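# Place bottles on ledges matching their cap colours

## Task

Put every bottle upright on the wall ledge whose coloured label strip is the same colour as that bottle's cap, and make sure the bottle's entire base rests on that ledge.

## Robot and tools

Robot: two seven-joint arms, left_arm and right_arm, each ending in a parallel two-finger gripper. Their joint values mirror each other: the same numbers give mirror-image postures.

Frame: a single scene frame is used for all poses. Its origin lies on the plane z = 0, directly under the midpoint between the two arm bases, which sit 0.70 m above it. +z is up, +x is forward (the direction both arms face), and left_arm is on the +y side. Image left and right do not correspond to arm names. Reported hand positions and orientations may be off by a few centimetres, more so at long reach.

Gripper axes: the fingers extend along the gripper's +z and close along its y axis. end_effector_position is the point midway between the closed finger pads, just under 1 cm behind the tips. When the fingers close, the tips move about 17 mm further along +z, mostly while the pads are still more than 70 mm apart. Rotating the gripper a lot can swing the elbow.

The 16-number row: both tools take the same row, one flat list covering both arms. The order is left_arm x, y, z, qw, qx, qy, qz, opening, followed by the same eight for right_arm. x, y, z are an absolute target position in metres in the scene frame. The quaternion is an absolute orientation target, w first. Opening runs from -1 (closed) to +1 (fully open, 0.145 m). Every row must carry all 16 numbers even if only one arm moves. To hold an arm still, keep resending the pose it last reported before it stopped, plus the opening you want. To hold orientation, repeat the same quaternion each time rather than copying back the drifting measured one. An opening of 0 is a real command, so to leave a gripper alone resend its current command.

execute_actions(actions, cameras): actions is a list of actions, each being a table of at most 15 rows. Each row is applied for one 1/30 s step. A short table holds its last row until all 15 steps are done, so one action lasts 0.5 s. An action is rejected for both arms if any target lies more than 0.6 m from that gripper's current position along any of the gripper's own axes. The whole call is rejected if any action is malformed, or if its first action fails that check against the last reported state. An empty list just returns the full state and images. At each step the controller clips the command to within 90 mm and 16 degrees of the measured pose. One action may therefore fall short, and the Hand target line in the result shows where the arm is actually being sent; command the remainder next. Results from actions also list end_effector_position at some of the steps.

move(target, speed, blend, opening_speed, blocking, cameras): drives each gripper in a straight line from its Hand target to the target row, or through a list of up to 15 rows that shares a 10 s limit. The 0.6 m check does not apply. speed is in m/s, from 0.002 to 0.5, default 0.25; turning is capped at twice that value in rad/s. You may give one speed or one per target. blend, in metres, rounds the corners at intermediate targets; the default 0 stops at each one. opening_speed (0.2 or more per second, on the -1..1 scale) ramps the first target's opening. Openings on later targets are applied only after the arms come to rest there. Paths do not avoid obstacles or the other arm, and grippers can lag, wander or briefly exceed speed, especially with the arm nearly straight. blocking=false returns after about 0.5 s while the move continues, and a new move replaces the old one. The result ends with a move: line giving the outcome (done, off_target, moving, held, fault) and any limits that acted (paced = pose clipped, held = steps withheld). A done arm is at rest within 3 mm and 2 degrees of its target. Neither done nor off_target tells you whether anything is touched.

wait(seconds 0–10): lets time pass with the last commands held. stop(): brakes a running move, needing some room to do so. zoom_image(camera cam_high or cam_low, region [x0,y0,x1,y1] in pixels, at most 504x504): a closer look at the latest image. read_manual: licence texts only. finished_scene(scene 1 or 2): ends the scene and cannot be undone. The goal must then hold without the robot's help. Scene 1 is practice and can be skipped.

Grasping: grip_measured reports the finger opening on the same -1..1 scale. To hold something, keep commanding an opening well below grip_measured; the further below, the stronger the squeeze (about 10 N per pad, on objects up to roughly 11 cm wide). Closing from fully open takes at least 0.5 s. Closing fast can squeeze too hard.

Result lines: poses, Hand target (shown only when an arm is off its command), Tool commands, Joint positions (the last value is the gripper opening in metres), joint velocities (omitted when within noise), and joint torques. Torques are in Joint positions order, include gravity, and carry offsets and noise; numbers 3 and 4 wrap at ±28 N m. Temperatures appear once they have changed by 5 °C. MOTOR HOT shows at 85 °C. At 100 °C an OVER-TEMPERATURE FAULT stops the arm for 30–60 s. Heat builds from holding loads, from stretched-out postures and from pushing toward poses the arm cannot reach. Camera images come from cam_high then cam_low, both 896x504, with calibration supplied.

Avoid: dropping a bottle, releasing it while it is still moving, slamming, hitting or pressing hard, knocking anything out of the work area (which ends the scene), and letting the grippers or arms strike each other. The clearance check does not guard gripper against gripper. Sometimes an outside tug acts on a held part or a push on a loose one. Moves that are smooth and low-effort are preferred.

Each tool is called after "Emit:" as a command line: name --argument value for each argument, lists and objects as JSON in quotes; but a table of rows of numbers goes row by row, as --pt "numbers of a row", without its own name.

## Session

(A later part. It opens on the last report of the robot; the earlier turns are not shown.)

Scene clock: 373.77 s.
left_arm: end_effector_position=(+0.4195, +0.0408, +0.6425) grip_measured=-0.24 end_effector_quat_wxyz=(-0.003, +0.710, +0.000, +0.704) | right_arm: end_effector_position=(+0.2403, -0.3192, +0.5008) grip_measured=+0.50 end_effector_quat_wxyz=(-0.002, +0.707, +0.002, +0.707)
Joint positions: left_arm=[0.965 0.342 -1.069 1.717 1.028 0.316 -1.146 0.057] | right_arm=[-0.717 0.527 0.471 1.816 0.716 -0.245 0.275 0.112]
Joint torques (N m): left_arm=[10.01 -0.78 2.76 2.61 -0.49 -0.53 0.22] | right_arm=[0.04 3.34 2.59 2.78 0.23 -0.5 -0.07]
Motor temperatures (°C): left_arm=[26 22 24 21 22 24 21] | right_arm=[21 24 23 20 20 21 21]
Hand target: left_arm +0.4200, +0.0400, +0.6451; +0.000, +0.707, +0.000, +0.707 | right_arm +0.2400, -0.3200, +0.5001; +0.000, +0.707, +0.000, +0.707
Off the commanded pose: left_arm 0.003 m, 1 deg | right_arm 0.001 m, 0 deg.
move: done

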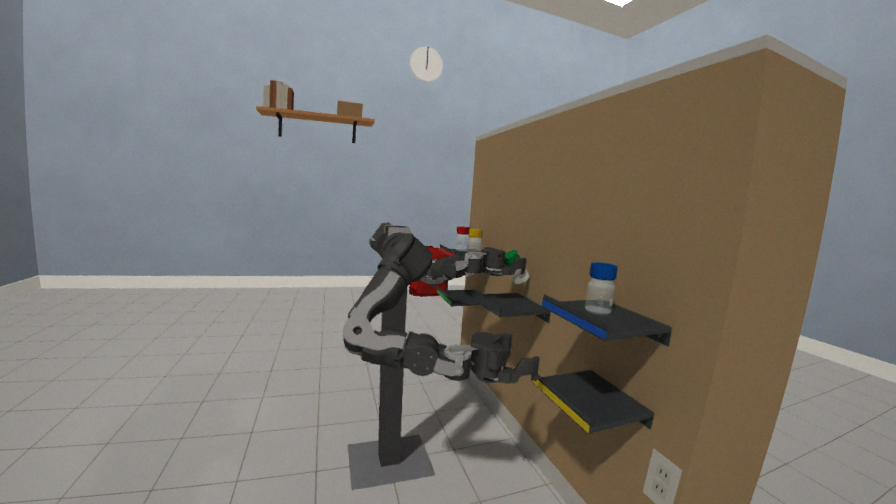

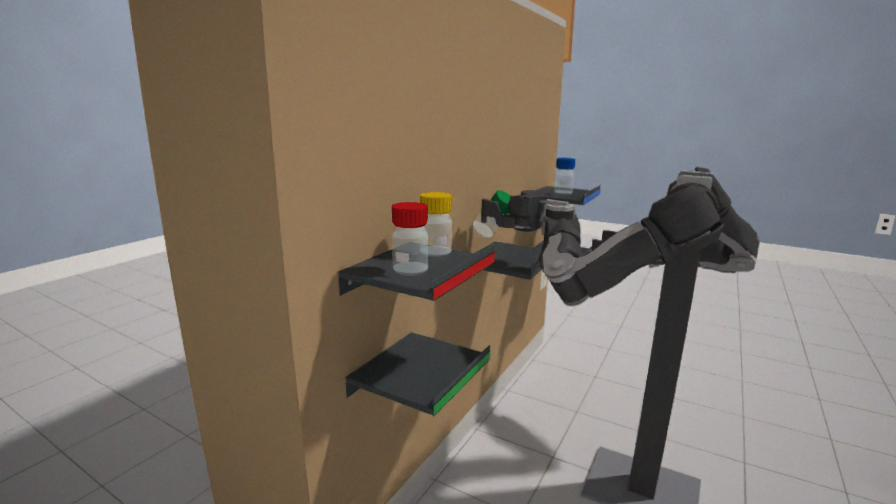

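Emit:
move --target '[0.445,0.04,0.645,0,0.7071,0,0.7071,-0.5,0.24,-0.32,0.50,0,0.7071,0,0.7071,0.5]' --speed 0.04

Emit:
zoom_image --camera "cam_low" --region '[450, 160, 590, 290]'

Emit:
zoom_image --camera "cam_high" --region '[420, 220, 560, 340]'

Scene clock: 383.53 s.
left_arm: end_effector_position=(+0.4443, +0.0397, +0.6434) grip_measured=-0.24 end_effector_quat_wxyz=(-0.001, +0.710, -0.001, +0.705) | right_arm: end_effector_position=(+0.2403, -0.3192, +0.5008) grip_measured=+0.50 end_effector_quat_wxyz=(-0.002, +0.707, +0.002, +0.707)
Joint positions: left_arm=[1.016 0.309 -1.069 1.575 1.029 0.28 -1.056 0.057] | right_arm=[-0.717 0.527 0.471 1.816 0.716 -0.245 0.275 0.112]
Joint torques (N m): left_arm=[10.27 -0.28 2.78 2.5 -0.46 -0.57 0.21] | right_arm=[0.15 3.23 2.62 2.92 0.2 -0.49 -0.09]
Off the commanded pose: left_arm 0.002 m, 0 deg | right_arm 0.001 m, 0 deg.
move: done

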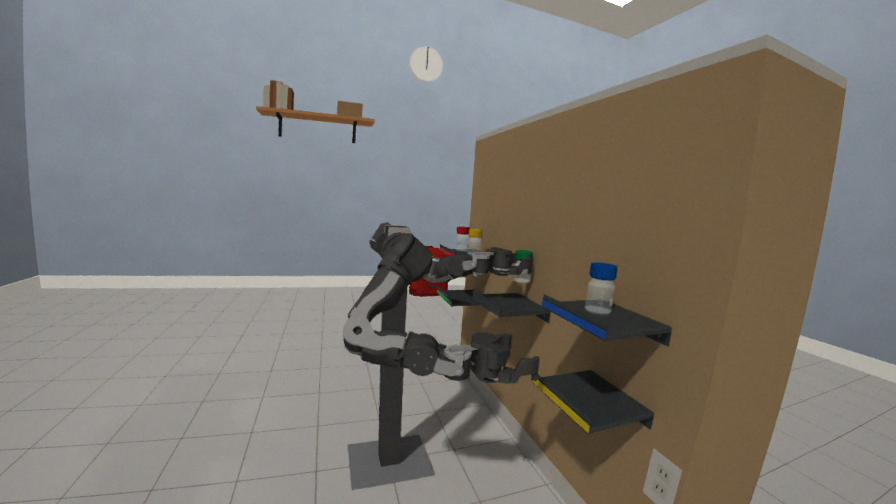

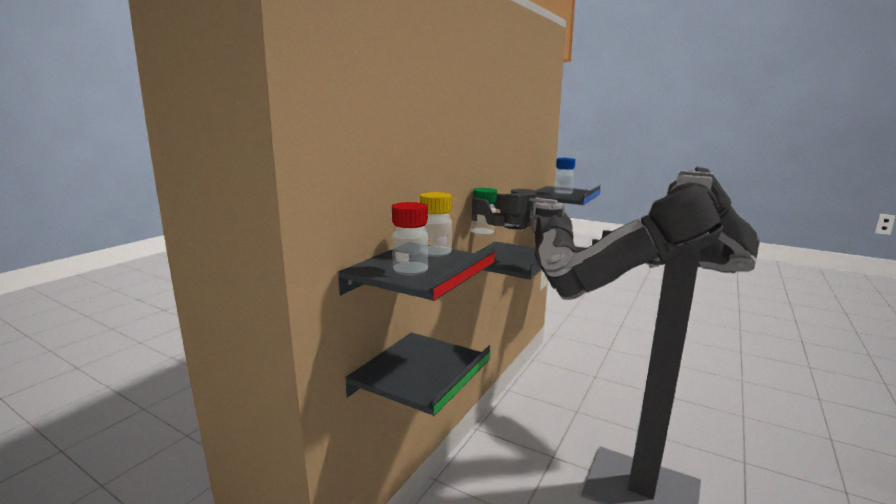

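Scaled by 3.600 from the camera's 896x504 image, which has a finer 1280x720 frame.

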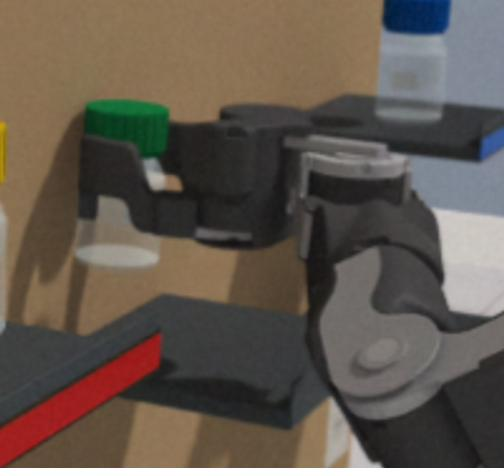

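Scaled by 3.600 from the camera's 896x504 image, which has a finer 1280x720 frame.

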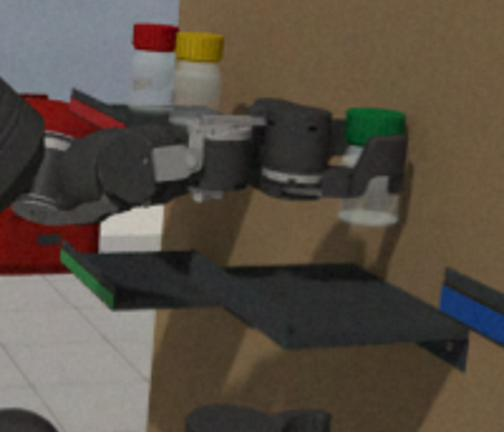

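Emit:
move --pt "0.445 0.04 0.647 0 0.7071 0 0.7071 -0.9 0.24 -0.32 0.50 0 0.7071 0 0.7071 0.5" --pt "0.36 0.04 0.66 0 0.7071 0 0.7071 -0.9 0.24 -0.32 0.50 0 0.7071 0 0.7071 0.5" --pt "0.25 0.06 0.655 0 0.7071 0 0.7071 -0.9 0.24 -0.32 0.50 0 0.7071 0 0.7071 0.5" --pt "0.225 0.405 0.533 0 0.7071 0 0.7071 -0.9 0.24 -0.32 0.50 0 0.7071 0 0.7071 0.5" --speed '[0.1,0.1,0.12,0.15]' --blend '[0,0.01,0.03,0]'

Emit:
zoom_image --camera "cam_low" --region '[320, 230, 600, 430]'

Scene clock: 402.03 s.
left_arm: end_effector_position=(+0.2253, +0.4058, +0.5336) grip_measured=-0.25 end_effector_quat_wxyz=(-0.060, +0.795, -0.017, +0.603) | right_arm: end_effector_position=(+0.2403, -0.3192, +0.5008) grip_measured=+0.50 end_effector_quat_wxyz=(-0.002, +0.707, +0.002, +0.707)
Joint positions: left_arm=[0.511 1.921 -1.564 1.766 1.585 -0.78 0.044 0.057] | right_arm=[-0.717 0.527 0.471 1.816 0.716 -0.245 0.275 0.112]
Joint velocities: left_arm=[-0.033 -0.077 -0.002 -0.002 -0.037 0.007 -0.051 -0.004] | right_arm=[within noise]
Joint torques (N m): left_arm=[1.52 6.34 1.17 -0.55 0.17 -0.9 0.19] | right_arm=[0.17 3.34 2.66 2.85 0.23 -0.48 -0.06]
Hand target: left_arm +0.2254, +0.4048, +0.5332; -0.058, +0.794, -0.018, +0.605 | right_arm +0.2400, -0.3200, +0.5001; +0.000, +0.707, +0.000, +0.707
Off the commanded pose: left_arm 0.001 m, 17 deg; orientation clipped | right_arm 0.001 m, 0 deg.
joint sent to its limit (left arm) — joint 3 (upper arm roll), lower limit; joint 5 (forearm roll), upper limit; joint 6 (wrist pitch), lower limit. The joint targets are off in orientation, not in position.
move: off_target (left_arm); limits=paced

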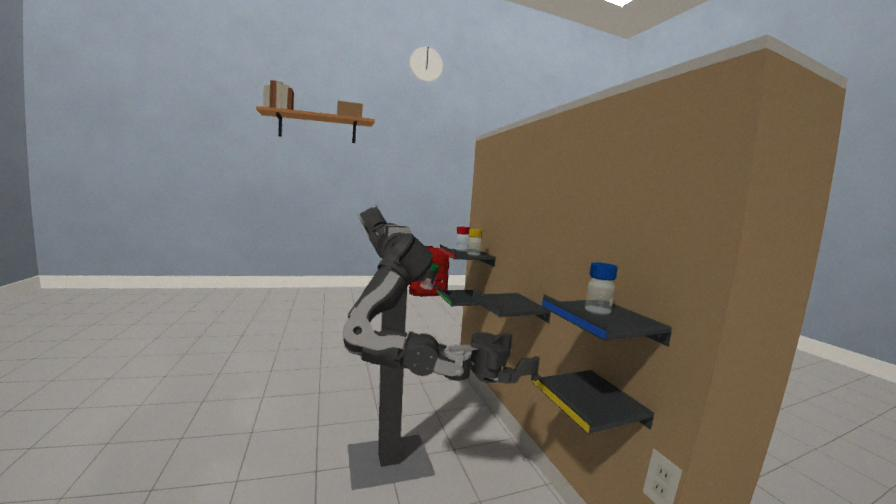

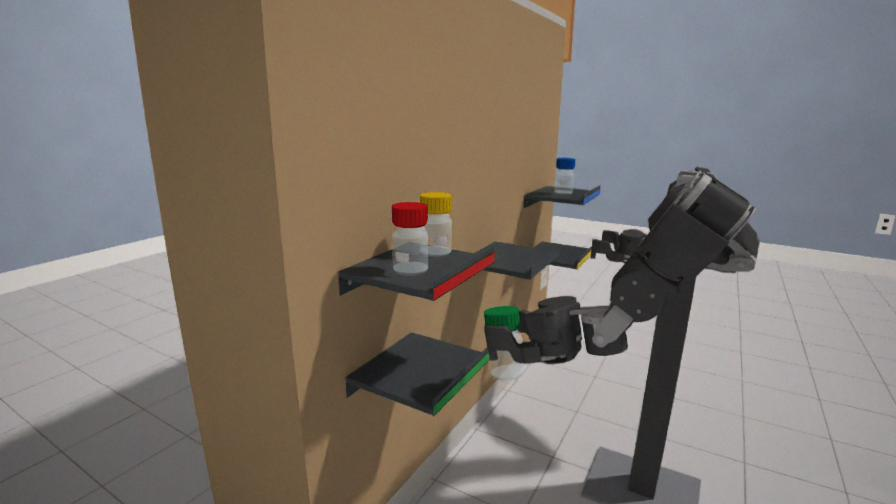

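Scaled by 1.800 from the camera's 896x504 image, which has a finer 1280x720 frame.

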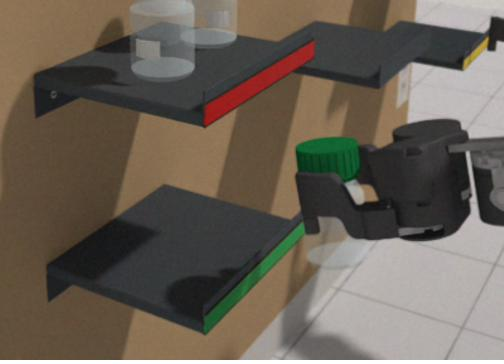

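Emit:
move --pt "0.24 0.25 0.48 0 0.7071 0 0.7071 -0.9 0.24 -0.32 0.50 0 0.7071 0 0.7071 0.5" --pt "0.25 0.18 0.43 0 0.7071 0 0.7071 -0.9 0.24 -0.32 0.50 0 0.7071 0 0.7071 0.5" --speed 0.15 --blend '[0.03,0]'

Scene clock: 416.43 s.
left_arm: end_effector_position=(+0.2493, +0.1788, +0.4293) grip_measured=-0.25 end_effector_quat_wxyz=(+0.003, +0.709, +0.001, +0.705) | right_arm: end_effector_position=(+0.2403, -0.3192, +0.5008) grip_measured=+0.50 end_effector_quat_wxyz=(-0.002, +0.707, +0.002, +0.707)
Joint positions: left_arm=[-0.023 0.905 -1.124 1.742 0.422 -0.649 -1.019 0.057] | right_arm=[-0.717 0.527 0.471 1.816 0.716 -0.245 0.275 0.112]
Joint velocities: left_arm=[-0.121 -0.011 -0.017 -0.007 -0.007 -0.022 -0.007 0.006] | right_arm=[within noise]
Joint torques (N m): left_arm=[2.68 3.57 1.55 3.29 -0.42 -0.45 0.05] | right_arm=[0.17 3.28 2.58 2.81 0.22 -0.51 -0.07]
Off the commanded pose: left_arm 0.002 m, 0 deg | right_arm 0.001 m, 0 deg.
move: done

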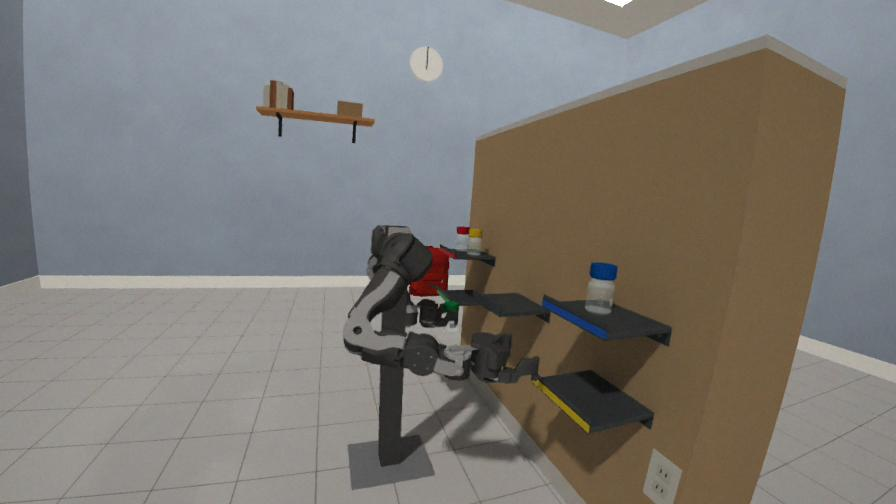

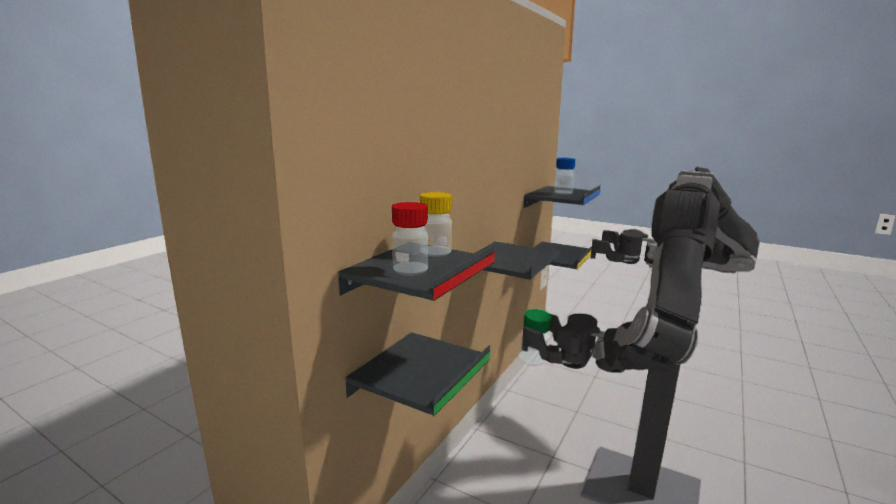

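Emit:
move --pt "0.23 0.32 0.42 0 0.7071 0 0.7071 -0.9 0.24 -0.32 0.50 0 0.7071 0 0.7071 0.5" --pt "0.225 0.403 0.48 0 0.7071 0 0.7071 -0.9 0.24 -0.32 0.50 0 0.7071 0 0.7071 0.5" --pt "0.225 0.403 0.533 0 0.7071 0 0.7071 -0.9 0.24 -0.32 0.50 0 0.7071 0 0.7071 0.5" --speed 0.15 --blend '[0.03,0.02,0]'

Emit:
zoom_image --camera "cam_low" --region '[320, 230, 600, 430]'

Scene clock: 427.23 s.
left_arm: end_effector_position=(+0.2250, +0.4023, +0.5317) grip_measured=-0.25 end_effector_quat_wxyz=(+0.002, +0.710, -0.003, +0.704) | right_arm: end_effector_position=(+0.2403, -0.3192, +0.5008) grip_measured=+0.50 end_effector_quat_wxyz=(-0.002, +0.707, +0.002, +0.707)
Joint positions: left_arm=[-1.219 1.044 0.628 1.593 1.335 -0.612 0.349 0.057] | right_arm=[-0.717 0.527 0.471 1.816 0.716 -0.245 0.275 0.112]
Joint torques (N m): left_arm=[0.83 2.36 2.73 1.81 0.33 -0.74 -0.01] | right_arm=[0.12 3.23 2.67 2.88 0.22 -0.5 -0.07]
Off the commanded pose: left_arm 0.002 m, 1 deg | right_arm 0.001 m, 0 deg.
move: done

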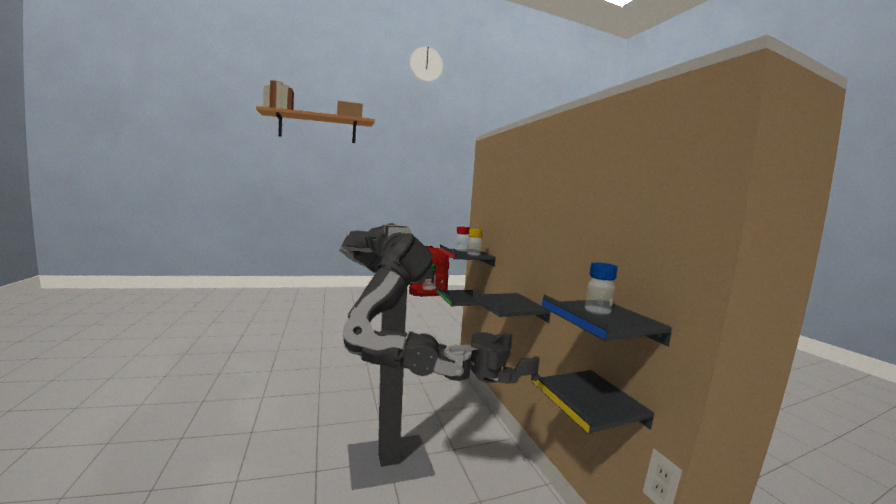

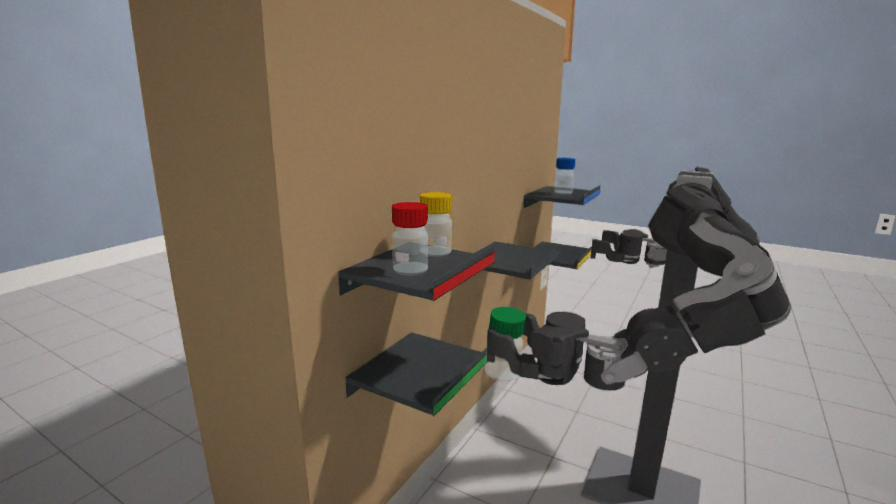

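Scaled by 1.800 from the camera's 896x504 image, which has a finer 1280x720 frame.

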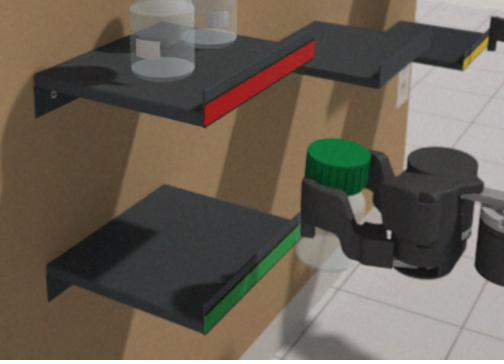

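Emit:
move --pt "0.225 0.403 0.538 0 0.7071 0 0.7071 -0.9 0.24 -0.32 0.50 0 0.7071 0 0.7071 0.5" --pt "0.373 0.403 0.534 0 0.7071 0 0.7071 -0.9 0.24 -0.32 0.50 0 0.7071 0 0.7071 0.5" --speed 0.1 --blend '[0.01,0]'

Emit:
zoom_image --camera "cam_low" --region '[320, 230, 560, 430]'

Scene clock: 440.63 s.
left_arm: end_effector_position=(+0.3731, +0.4038, +0.5345) grip_measured=-0.25 end_effector_quat_wxyz=(-0.002, +0.708, +0.001, +0.706) | right_arm: end_effector_position=(+0.2403, -0.3192, +0.5008) grip_measured=+0.50 end_effector_quat_wxyz=(-0.002, +0.707, +0.002, +0.707)
Joint positions: left_arm=[0.124 1.135 -0.324 1.166 1.225 -0.324 0.244 0.057] | right_arm=[-0.717 0.527 0.471 1.816 0.716 -0.245 0.275 0.112]
Joint torques (N m): left_arm=[5.26 7.45 2.82 1.55 0.27 -0.78 0.21] | right_arm=[0.01 3.23 2.67 2.86 0.23 -0.49 -0.07]
Off the commanded pose: left_arm 0.001 m, 0 deg | right_arm 0.001 m, 0 deg.
move: done; blend cut to 0.0025 m at target 1

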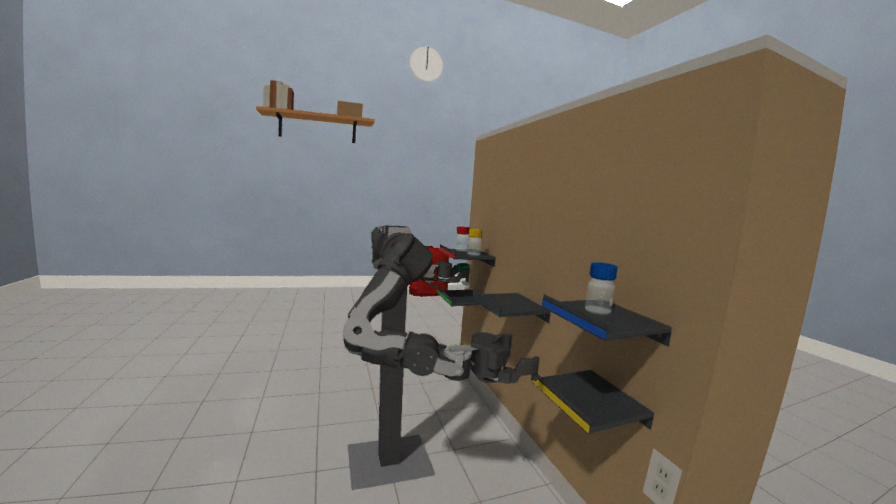

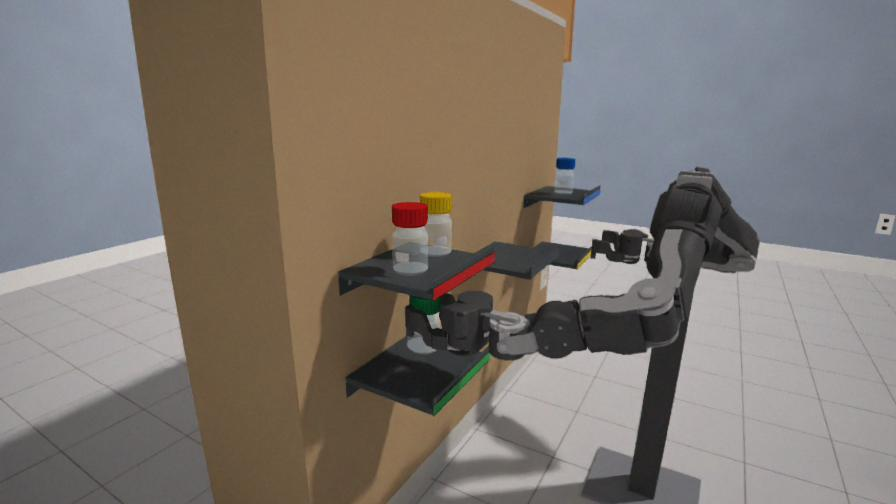

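Scaled by 2.100 from the camera's 896x504 image, which has a finer 1280x720 frame.

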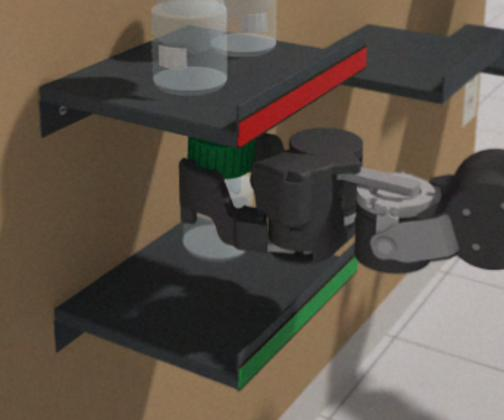

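Emit:
move --pt "0.373 0.403 0.492 0 0.7071 0 0.7071 -0.9 0.24 -0.32 0.50 0 0.7071 0 0.7071 0.5" --pt "0.373 0.403 0.481 0 0.7071 0 0.7071 -0.9 0.24 -0.32 0.50 0 0.7071 0 0.7071 0.5" --speed '[0.08,0.03]'

Emit:
zoom_image --camera "cam_low" --region '[320, 260, 520, 430]'

Emit:
zoom_image --camera "cam_high" --region '[420, 240, 520, 320]'

Scene clock: 451.13 s.
left_arm: end_effector_position=(+0.3751, +0.4060, +0.4962) grip_measured=-0.25 end_effector_quat_wxyz=(-0.005, +0.688, +0.001, +0.726) | right_arm: end_effector_position=(+0.2403, -0.3192, +0.5008) grip_measured=+0.50 end_effector_quat_wxyz=(-0.002, +0.707, +0.002, +0.707)
Joint positions: left_arm=[0.231 0.983 -0.419 0.931 1.176 -0.485 0.354 0.057] | right_arm=[-0.717 0.527 0.471 1.816 0.716 -0.245 0.275 0.112]
Joint torques (N m): left_arm=[3.42 6.05 0.13 1.03 -0.05 0.35 0.08] | right_arm=[0.15 3.39 2.69 2.84 0.21 -0.5 -0.04]
Hand target: left_arm +0.3724, +0.4029, +0.4811; +0.000, +0.707, +0.000, +0.707 | right_arm +0.2400, -0.3200, +0.5001; +0.000, +0.707, +0.000, +0.707
Off the commanded pose: left_arm 0.016 m, 3 deg | right_arm 0.001 m, 0 deg.
move: off_target (left_arm)

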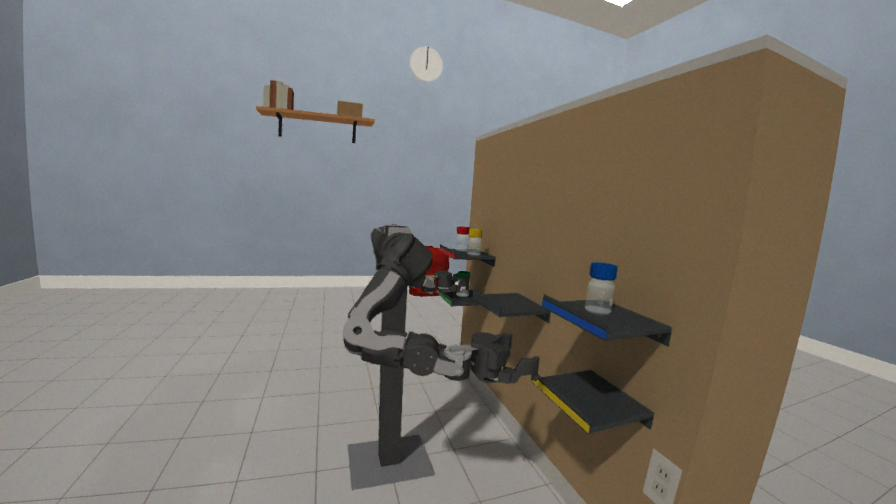

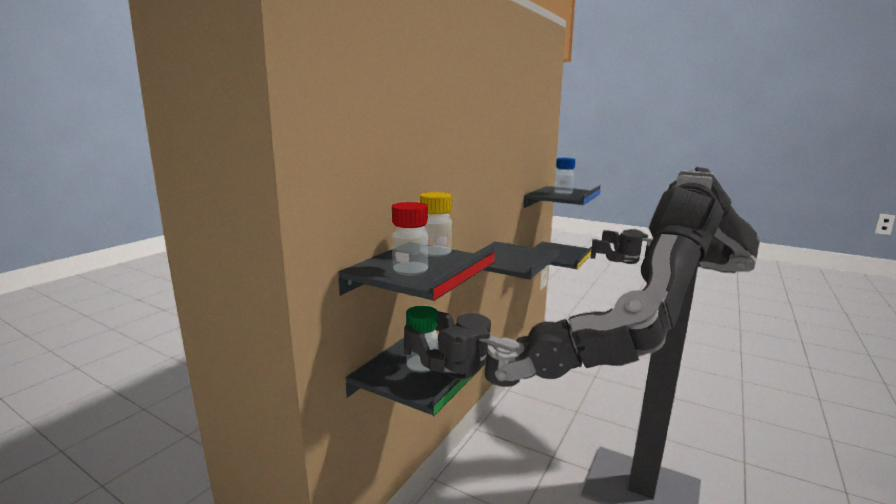

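Scaled by 2.520 from the camera's 896x504 image, which has a finer 1280x720 frame.

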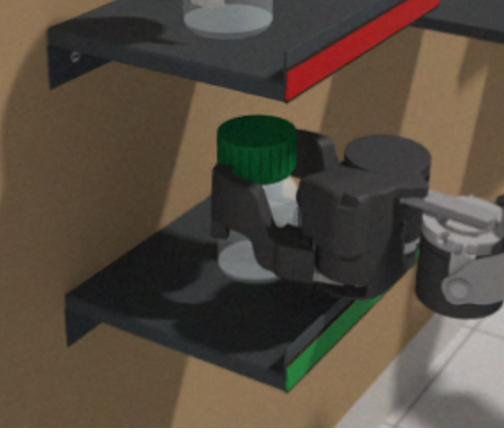

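Scaled by 5.040 from the camera's 896x504 image, which has a finer 1280x720 frame.

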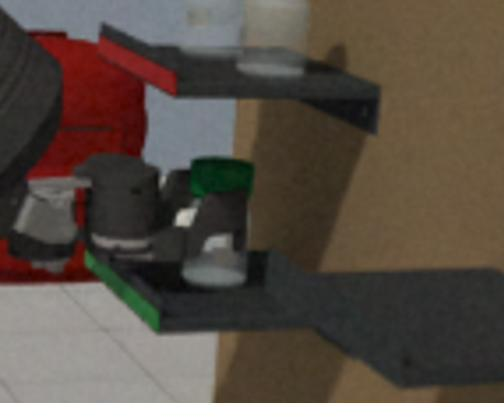

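Emit:
move --pt "0.373 0.404 0.491 0 0.7071 0 0.7071 -0.9 0.24 -0.32 0.50 0 0.7071 0 0.7071 0.5" --pt "0.373 0.404 0.493 0 0.7071 0 0.7071 0.3 0.24 -0.32 0.50 0 0.7071 0 0.7071 0.5" --speed 0.05 --opening_speed 0.6

Emit:
zoom_image --camera "cam_low" --region '[320, 260, 520, 430]'

Scene clock: 462.83 s.
left_arm: end_effector_position=(+0.3738, +0.4047, +0.4961) grip_measured=+0.30 end_effector_quat_wxyz=(+0.000, +0.704, +0.000, +0.711) | right_arm: end_effector_position=(+0.2403, -0.3192, +0.5008) grip_measured=+0.50 end_effector_quat_wxyz=(-0.002, +0.707, +0.002, +0.707)
Joint positions: left_arm=[0.218 1.024 -0.442 0.977 1.202 -0.441 0.33 0.098] | right_arm=[-0.717 0.527 0.471 1.816 0.716 -0.245 0.275 0.112]
Joint torques (N m): left_arm=[4.73 7.64 1.87 2.47 0.24 -0.48 0] | right_arm=[0.09 3.36 2.69 2.84 0.23 -0.49 -0.07]
Hand target: left_arm +0.3730, +0.4040, +0.4931; +0.000, +0.707, +0.000, +0.707 | right_arm +0.2400, -0.3200, +0.5001; +0.000, +0.707, +0.000, +0.707
Off the commanded pose: left_arm 0.003 m, 1 deg | right_arm 0.001 m, 0 deg.
move: done; target 2's new opening was sent with left_arm's hand 0.005 m and 1 deg from that target

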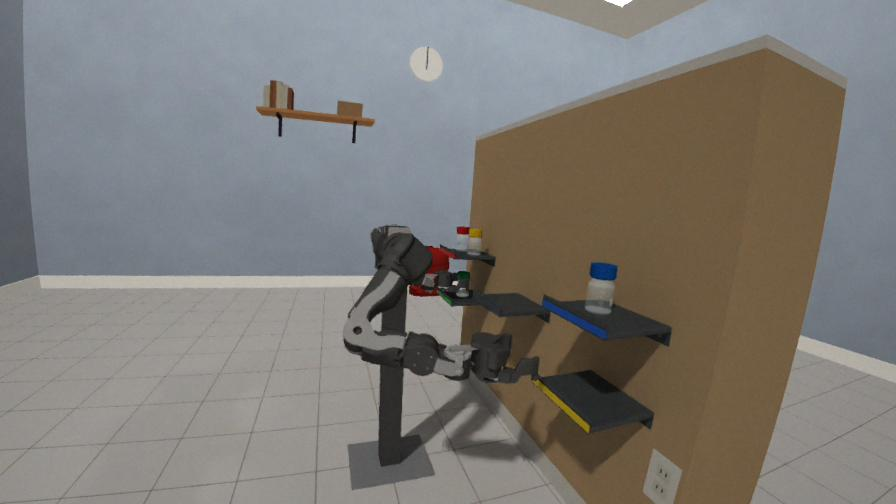

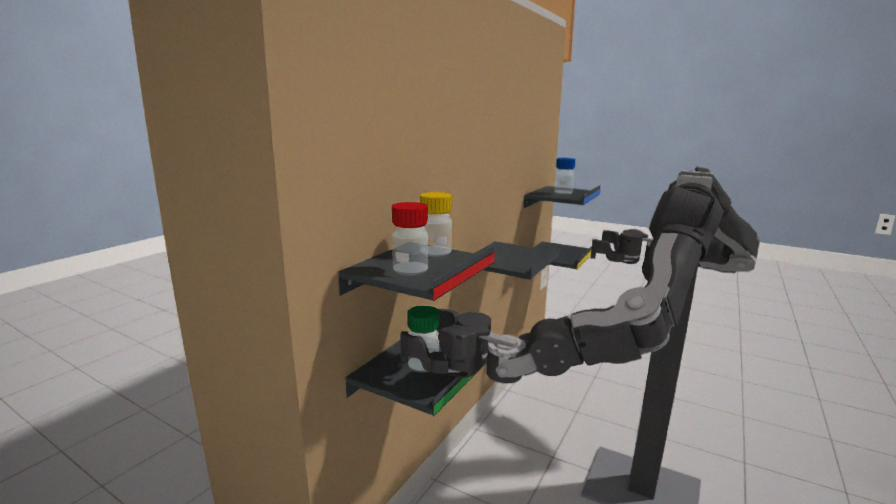

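Scaled by 2.520 from the camera's 896x504 image, which has a finer 1280x720 frame.

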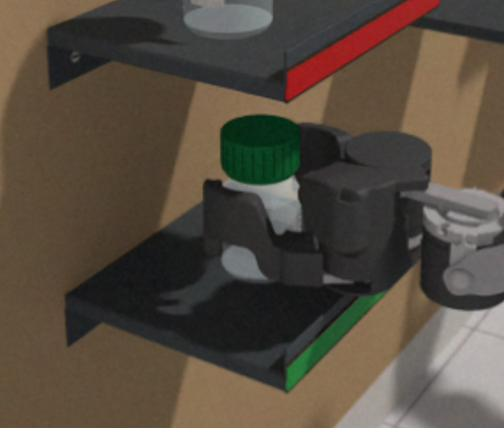

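Emit:
move --pt "0.30 0.404 0.500 0 0.7071 0 0.7071 0.3 0.24 -0.32 0.50 0 0.7071 0 0.7071 0.5" --pt "0.235 0.40 0.52 0 0.7071 0 0.7071 0.3 0.24 -0.32 0.50 0 0.7071 0 0.7071 0.5" --pt "0.24 0.34 0.69 0 0.7071 0 0.7071 0.0 0.24 -0.32 0.50 0 0.7071 0 0.7071 0.5" --pt "0.265 0.332 0.688 0 0.7071 0 0.7071 0.0 0.24 -0.32 0.50 0 0.7071 0 0.7071 0.5" --speed '[0.08,0.12,0.2,0.1]' --blend '[0.01,0.02,0,0]'

Emit:
zoom_image --camera "cam_low" --region '[320, 170, 560, 420]'

Emit:
zoom_image --camera "cam_high" --region '[400, 200, 520, 310]'

Scene clock: 480.03 s.
left_arm: end_effector_position=(+0.2653, +0.3303, +0.6893) grip_measured=+0.00 end_effector_quat_wxyz=(+0.001, +0.706, -0.004, +0.708) | right_arm: end_effector_position=(+0.2403, -0.3192, +0.5008) grip_measured=+0.50 end_effector_quat_wxyz=(-0.002, +0.707, +0.002, +0.707)
Joint positions: left_arm=[-1.408 1.02 1.436 2.161 1.498 0.048 -0.036 0.076] | right_arm=[-0.717 0.527 0.471 1.816 0.716 -0.245 0.275 0.112]
Joint torques (N m): left_arm=[0.57 0.96 2.15 0.42 0.17 -0.7 -0.05] | right_arm=[0.17 3.36 2.71 2.84 0.21 -0.52 -0.09]
Off the commanded pose: left_arm 0.002 m, 1 deg | right_arm 0.001 m, 0 deg.
move: done

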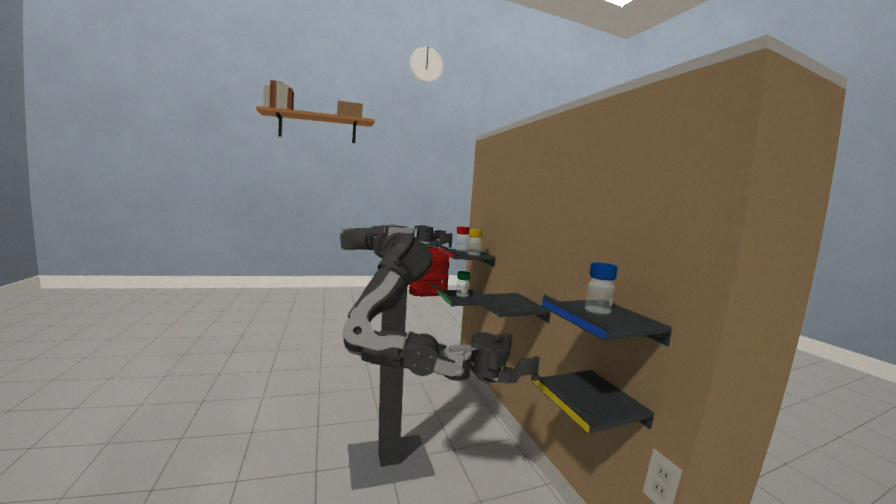

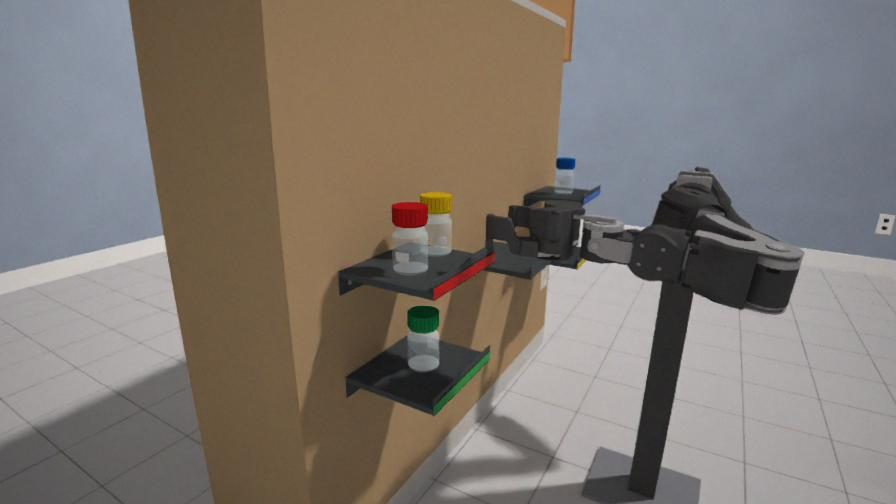

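Scaled by 2.016 from the camera's 896x504 image, which has a finer 1280x720 frame.

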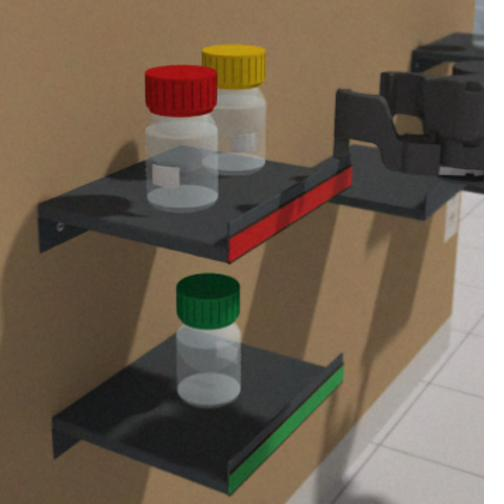

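Scaled by 4.200 from the camera's 896x504 image, which has a finer 1280x720 frame.

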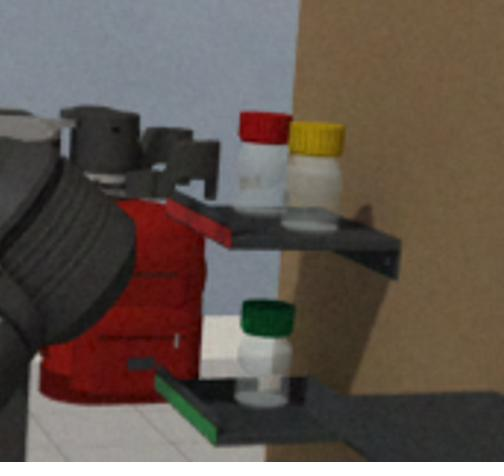

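Emit:
move --target '[0.335,0.336,0.686,0,0.7071,0,0.7071,0.05,0.24,-0.32,0.50,0,0.7071,0,0.7071,0.5]' --speed 0.1

Emit:
zoom_image --camera "cam_low" --region '[370, 170, 530, 300]'

Emit:
zoom_image --camera "cam_high" --region '[420, 200, 520, 290]'

Scene clock: 491.80 s.
left_arm: end_effector_position=(+0.3354, +0.3350, +0.6889) grip_measured=+0.05 end_effector_quat_wxyz=(+0.001, +0.705, -0.003, +0.710) | right_arm: end_effector_position=(+0.2403, -0.3192, +0.5008) grip_measured=+0.50 end_effector_quat_wxyz=(-0.002, +0.707, +0.002, +0.707)
Joint positions: left_arm=[-1.407 1.379 1.389 1.916 1.53 -0.016 -0.152 0.079] | right_arm=[-0.717 0.527 0.471 1.816 0.716 -0.245 0.275 0.112]
Joint torques (N m): left_arm=[2.89 1.12 2.39 0.51 0.11 -0.69 -0.02] | right_arm=[0.2 3.31 2.65 2.86 0.21 -0.48 -0.04]
Hand target: left_arm +0.3350, +0.3359, +0.6861; +0.000, +0.707, +0.000, +0.707 | right_arm +0.2400, -0.3200, +0.5001; +0.000, +0.707, +0.000, +0.707
Off the commanded pose: left_arm 0.003 m, 1 deg | right_arm 0.001 m, 0 deg.
joint sent to its limit (left arm) — joint 1 (shoulder pitch), lower limit. The joint targets still meet the commanded pose.
move: done

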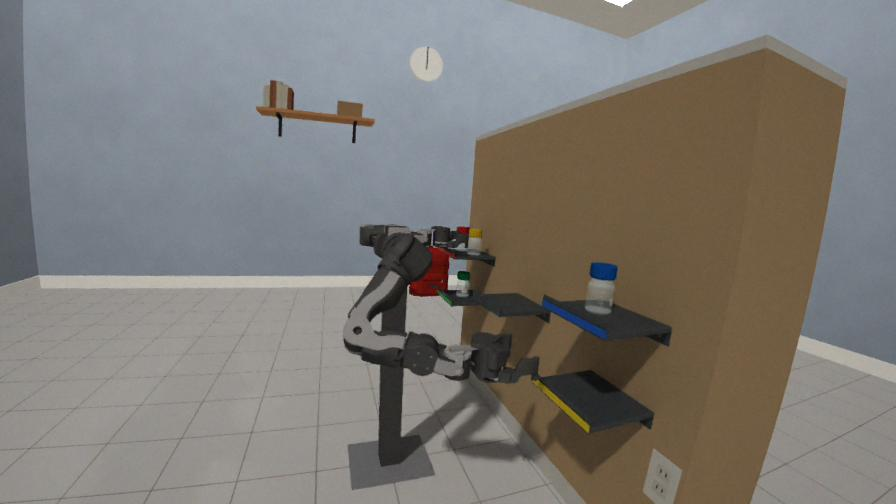

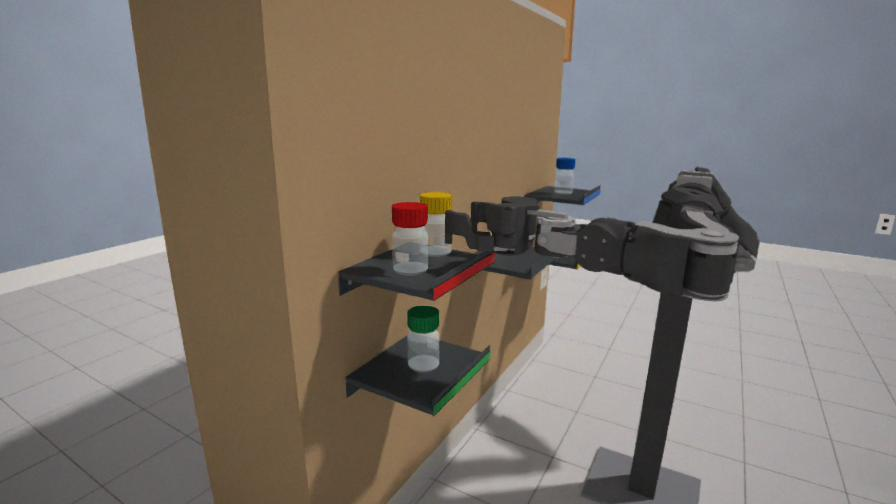

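Scaled by 3.150 from the camera's 896x504 image, which has a finer 1280x720 frame.

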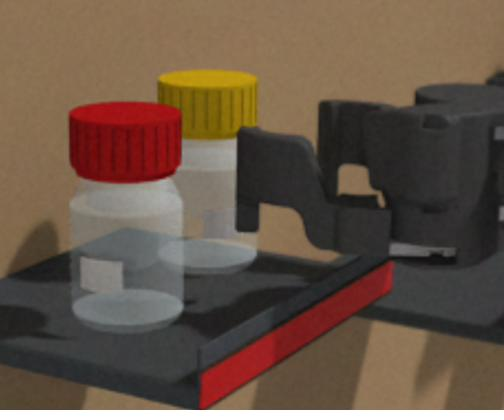

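Scaled by 5.040 from the camera's 896x504 image, which has a finer 1280x720 frame.

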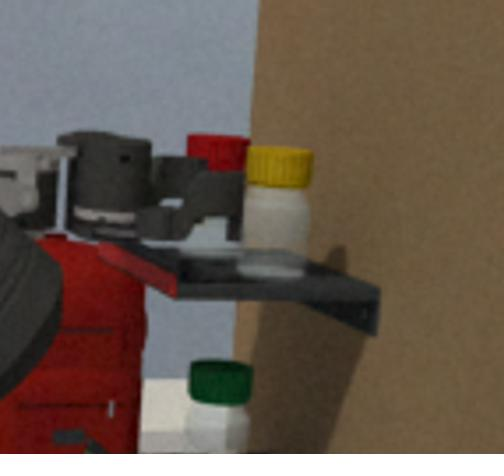

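Emit:
move --target '[0.378,0.336,0.687,0,0.7071,0,0.7071,0.05,0.24,-0.32,0.50,0,0.7071,0,0.7071,0.5]' --speed 0.06

Emit:
zoom_image --camera "cam_low" --region '[370, 170, 530, 300]'

Emit:
zoom_image --camera "cam_high" --region '[420, 200, 520, 290]'

Scene clock: 505.60 s.
left_arm: end_effector_position=(+0.3784, +0.3345, +0.6902) grip_measured=+0.05 end_effector_quat_wxyz=(+0.001, +0.704, -0.003, +0.710) | right_arm: end_effector_position=(+0.2403, -0.3192, +0.5008) grip_measured=+0.50 end_effector_quat_wxyz=(-0.002, +0.707, +0.002, +0.707)
Joint positions: left_arm=[-1.407 1.582 1.37 1.736 1.563 -0.044 -0.17 0.079] | right_arm=[-0.717 0.527 0.471 1.816 0.716 -0.245 0.275 0.112]
Joint torques (N m): left_arm=[4.5 1.04 2.52 0.28 0.11 -0.7 -0.04] | right_arm=[0.15 3.34 2.66 2.88 0.24 -0.48 -0.07]
Hand target: left_arm +0.3780, +0.3360, +0.6870; +0.000, +0.707, +0.000, +0.707 | right_arm +0.2400, -0.3200, +0.5001; +0.000, +0.707, +0.000, +0.707
Off the commanded pose: left_arm 0.004 m, 1 deg | right_arm 0.001 m, 0 deg.
joint sent to its limit (left arm) — joint 1 (shoulder pitch), lower limit. The joint targets still meet the commanded pose.
move: off_target (left_arm)

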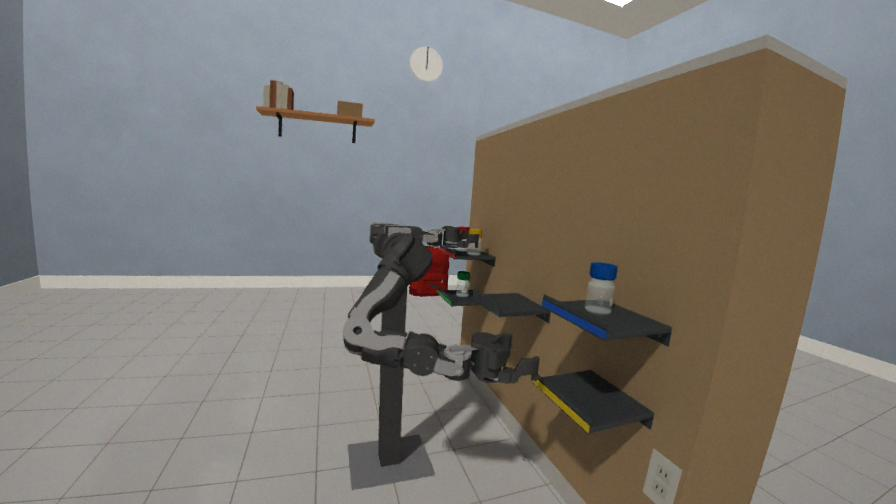

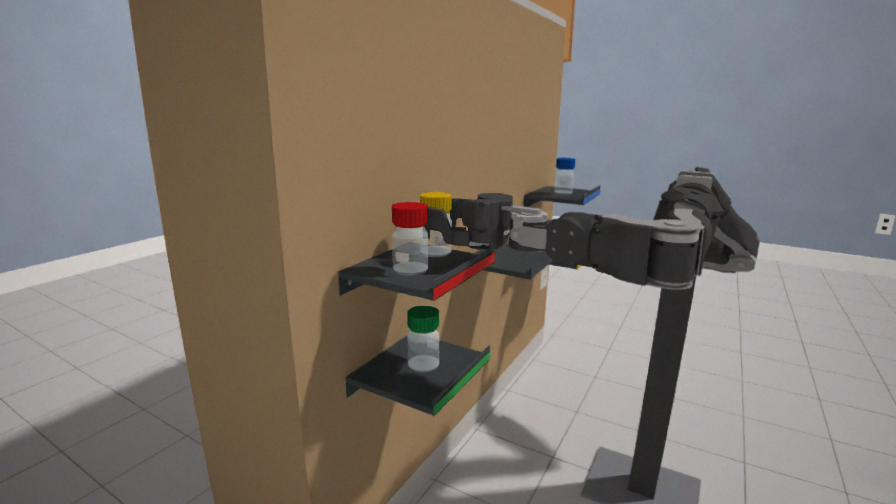

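Scaled by 3.150 from the camera's 896x504 image, which has a finer 1280x720 frame.

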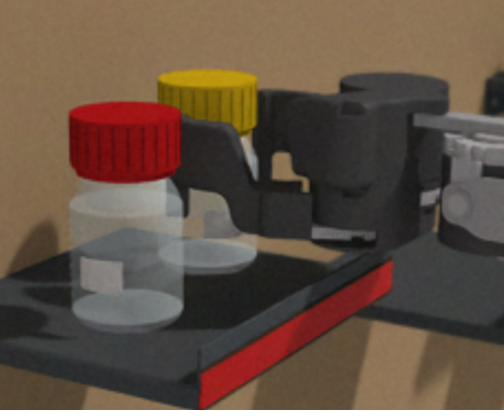

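Scaled by 5.040 from the camera's 896x504 image, which has a finer 1280x720 frame.

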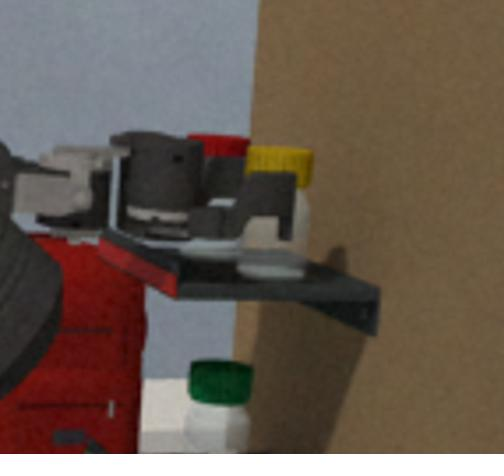

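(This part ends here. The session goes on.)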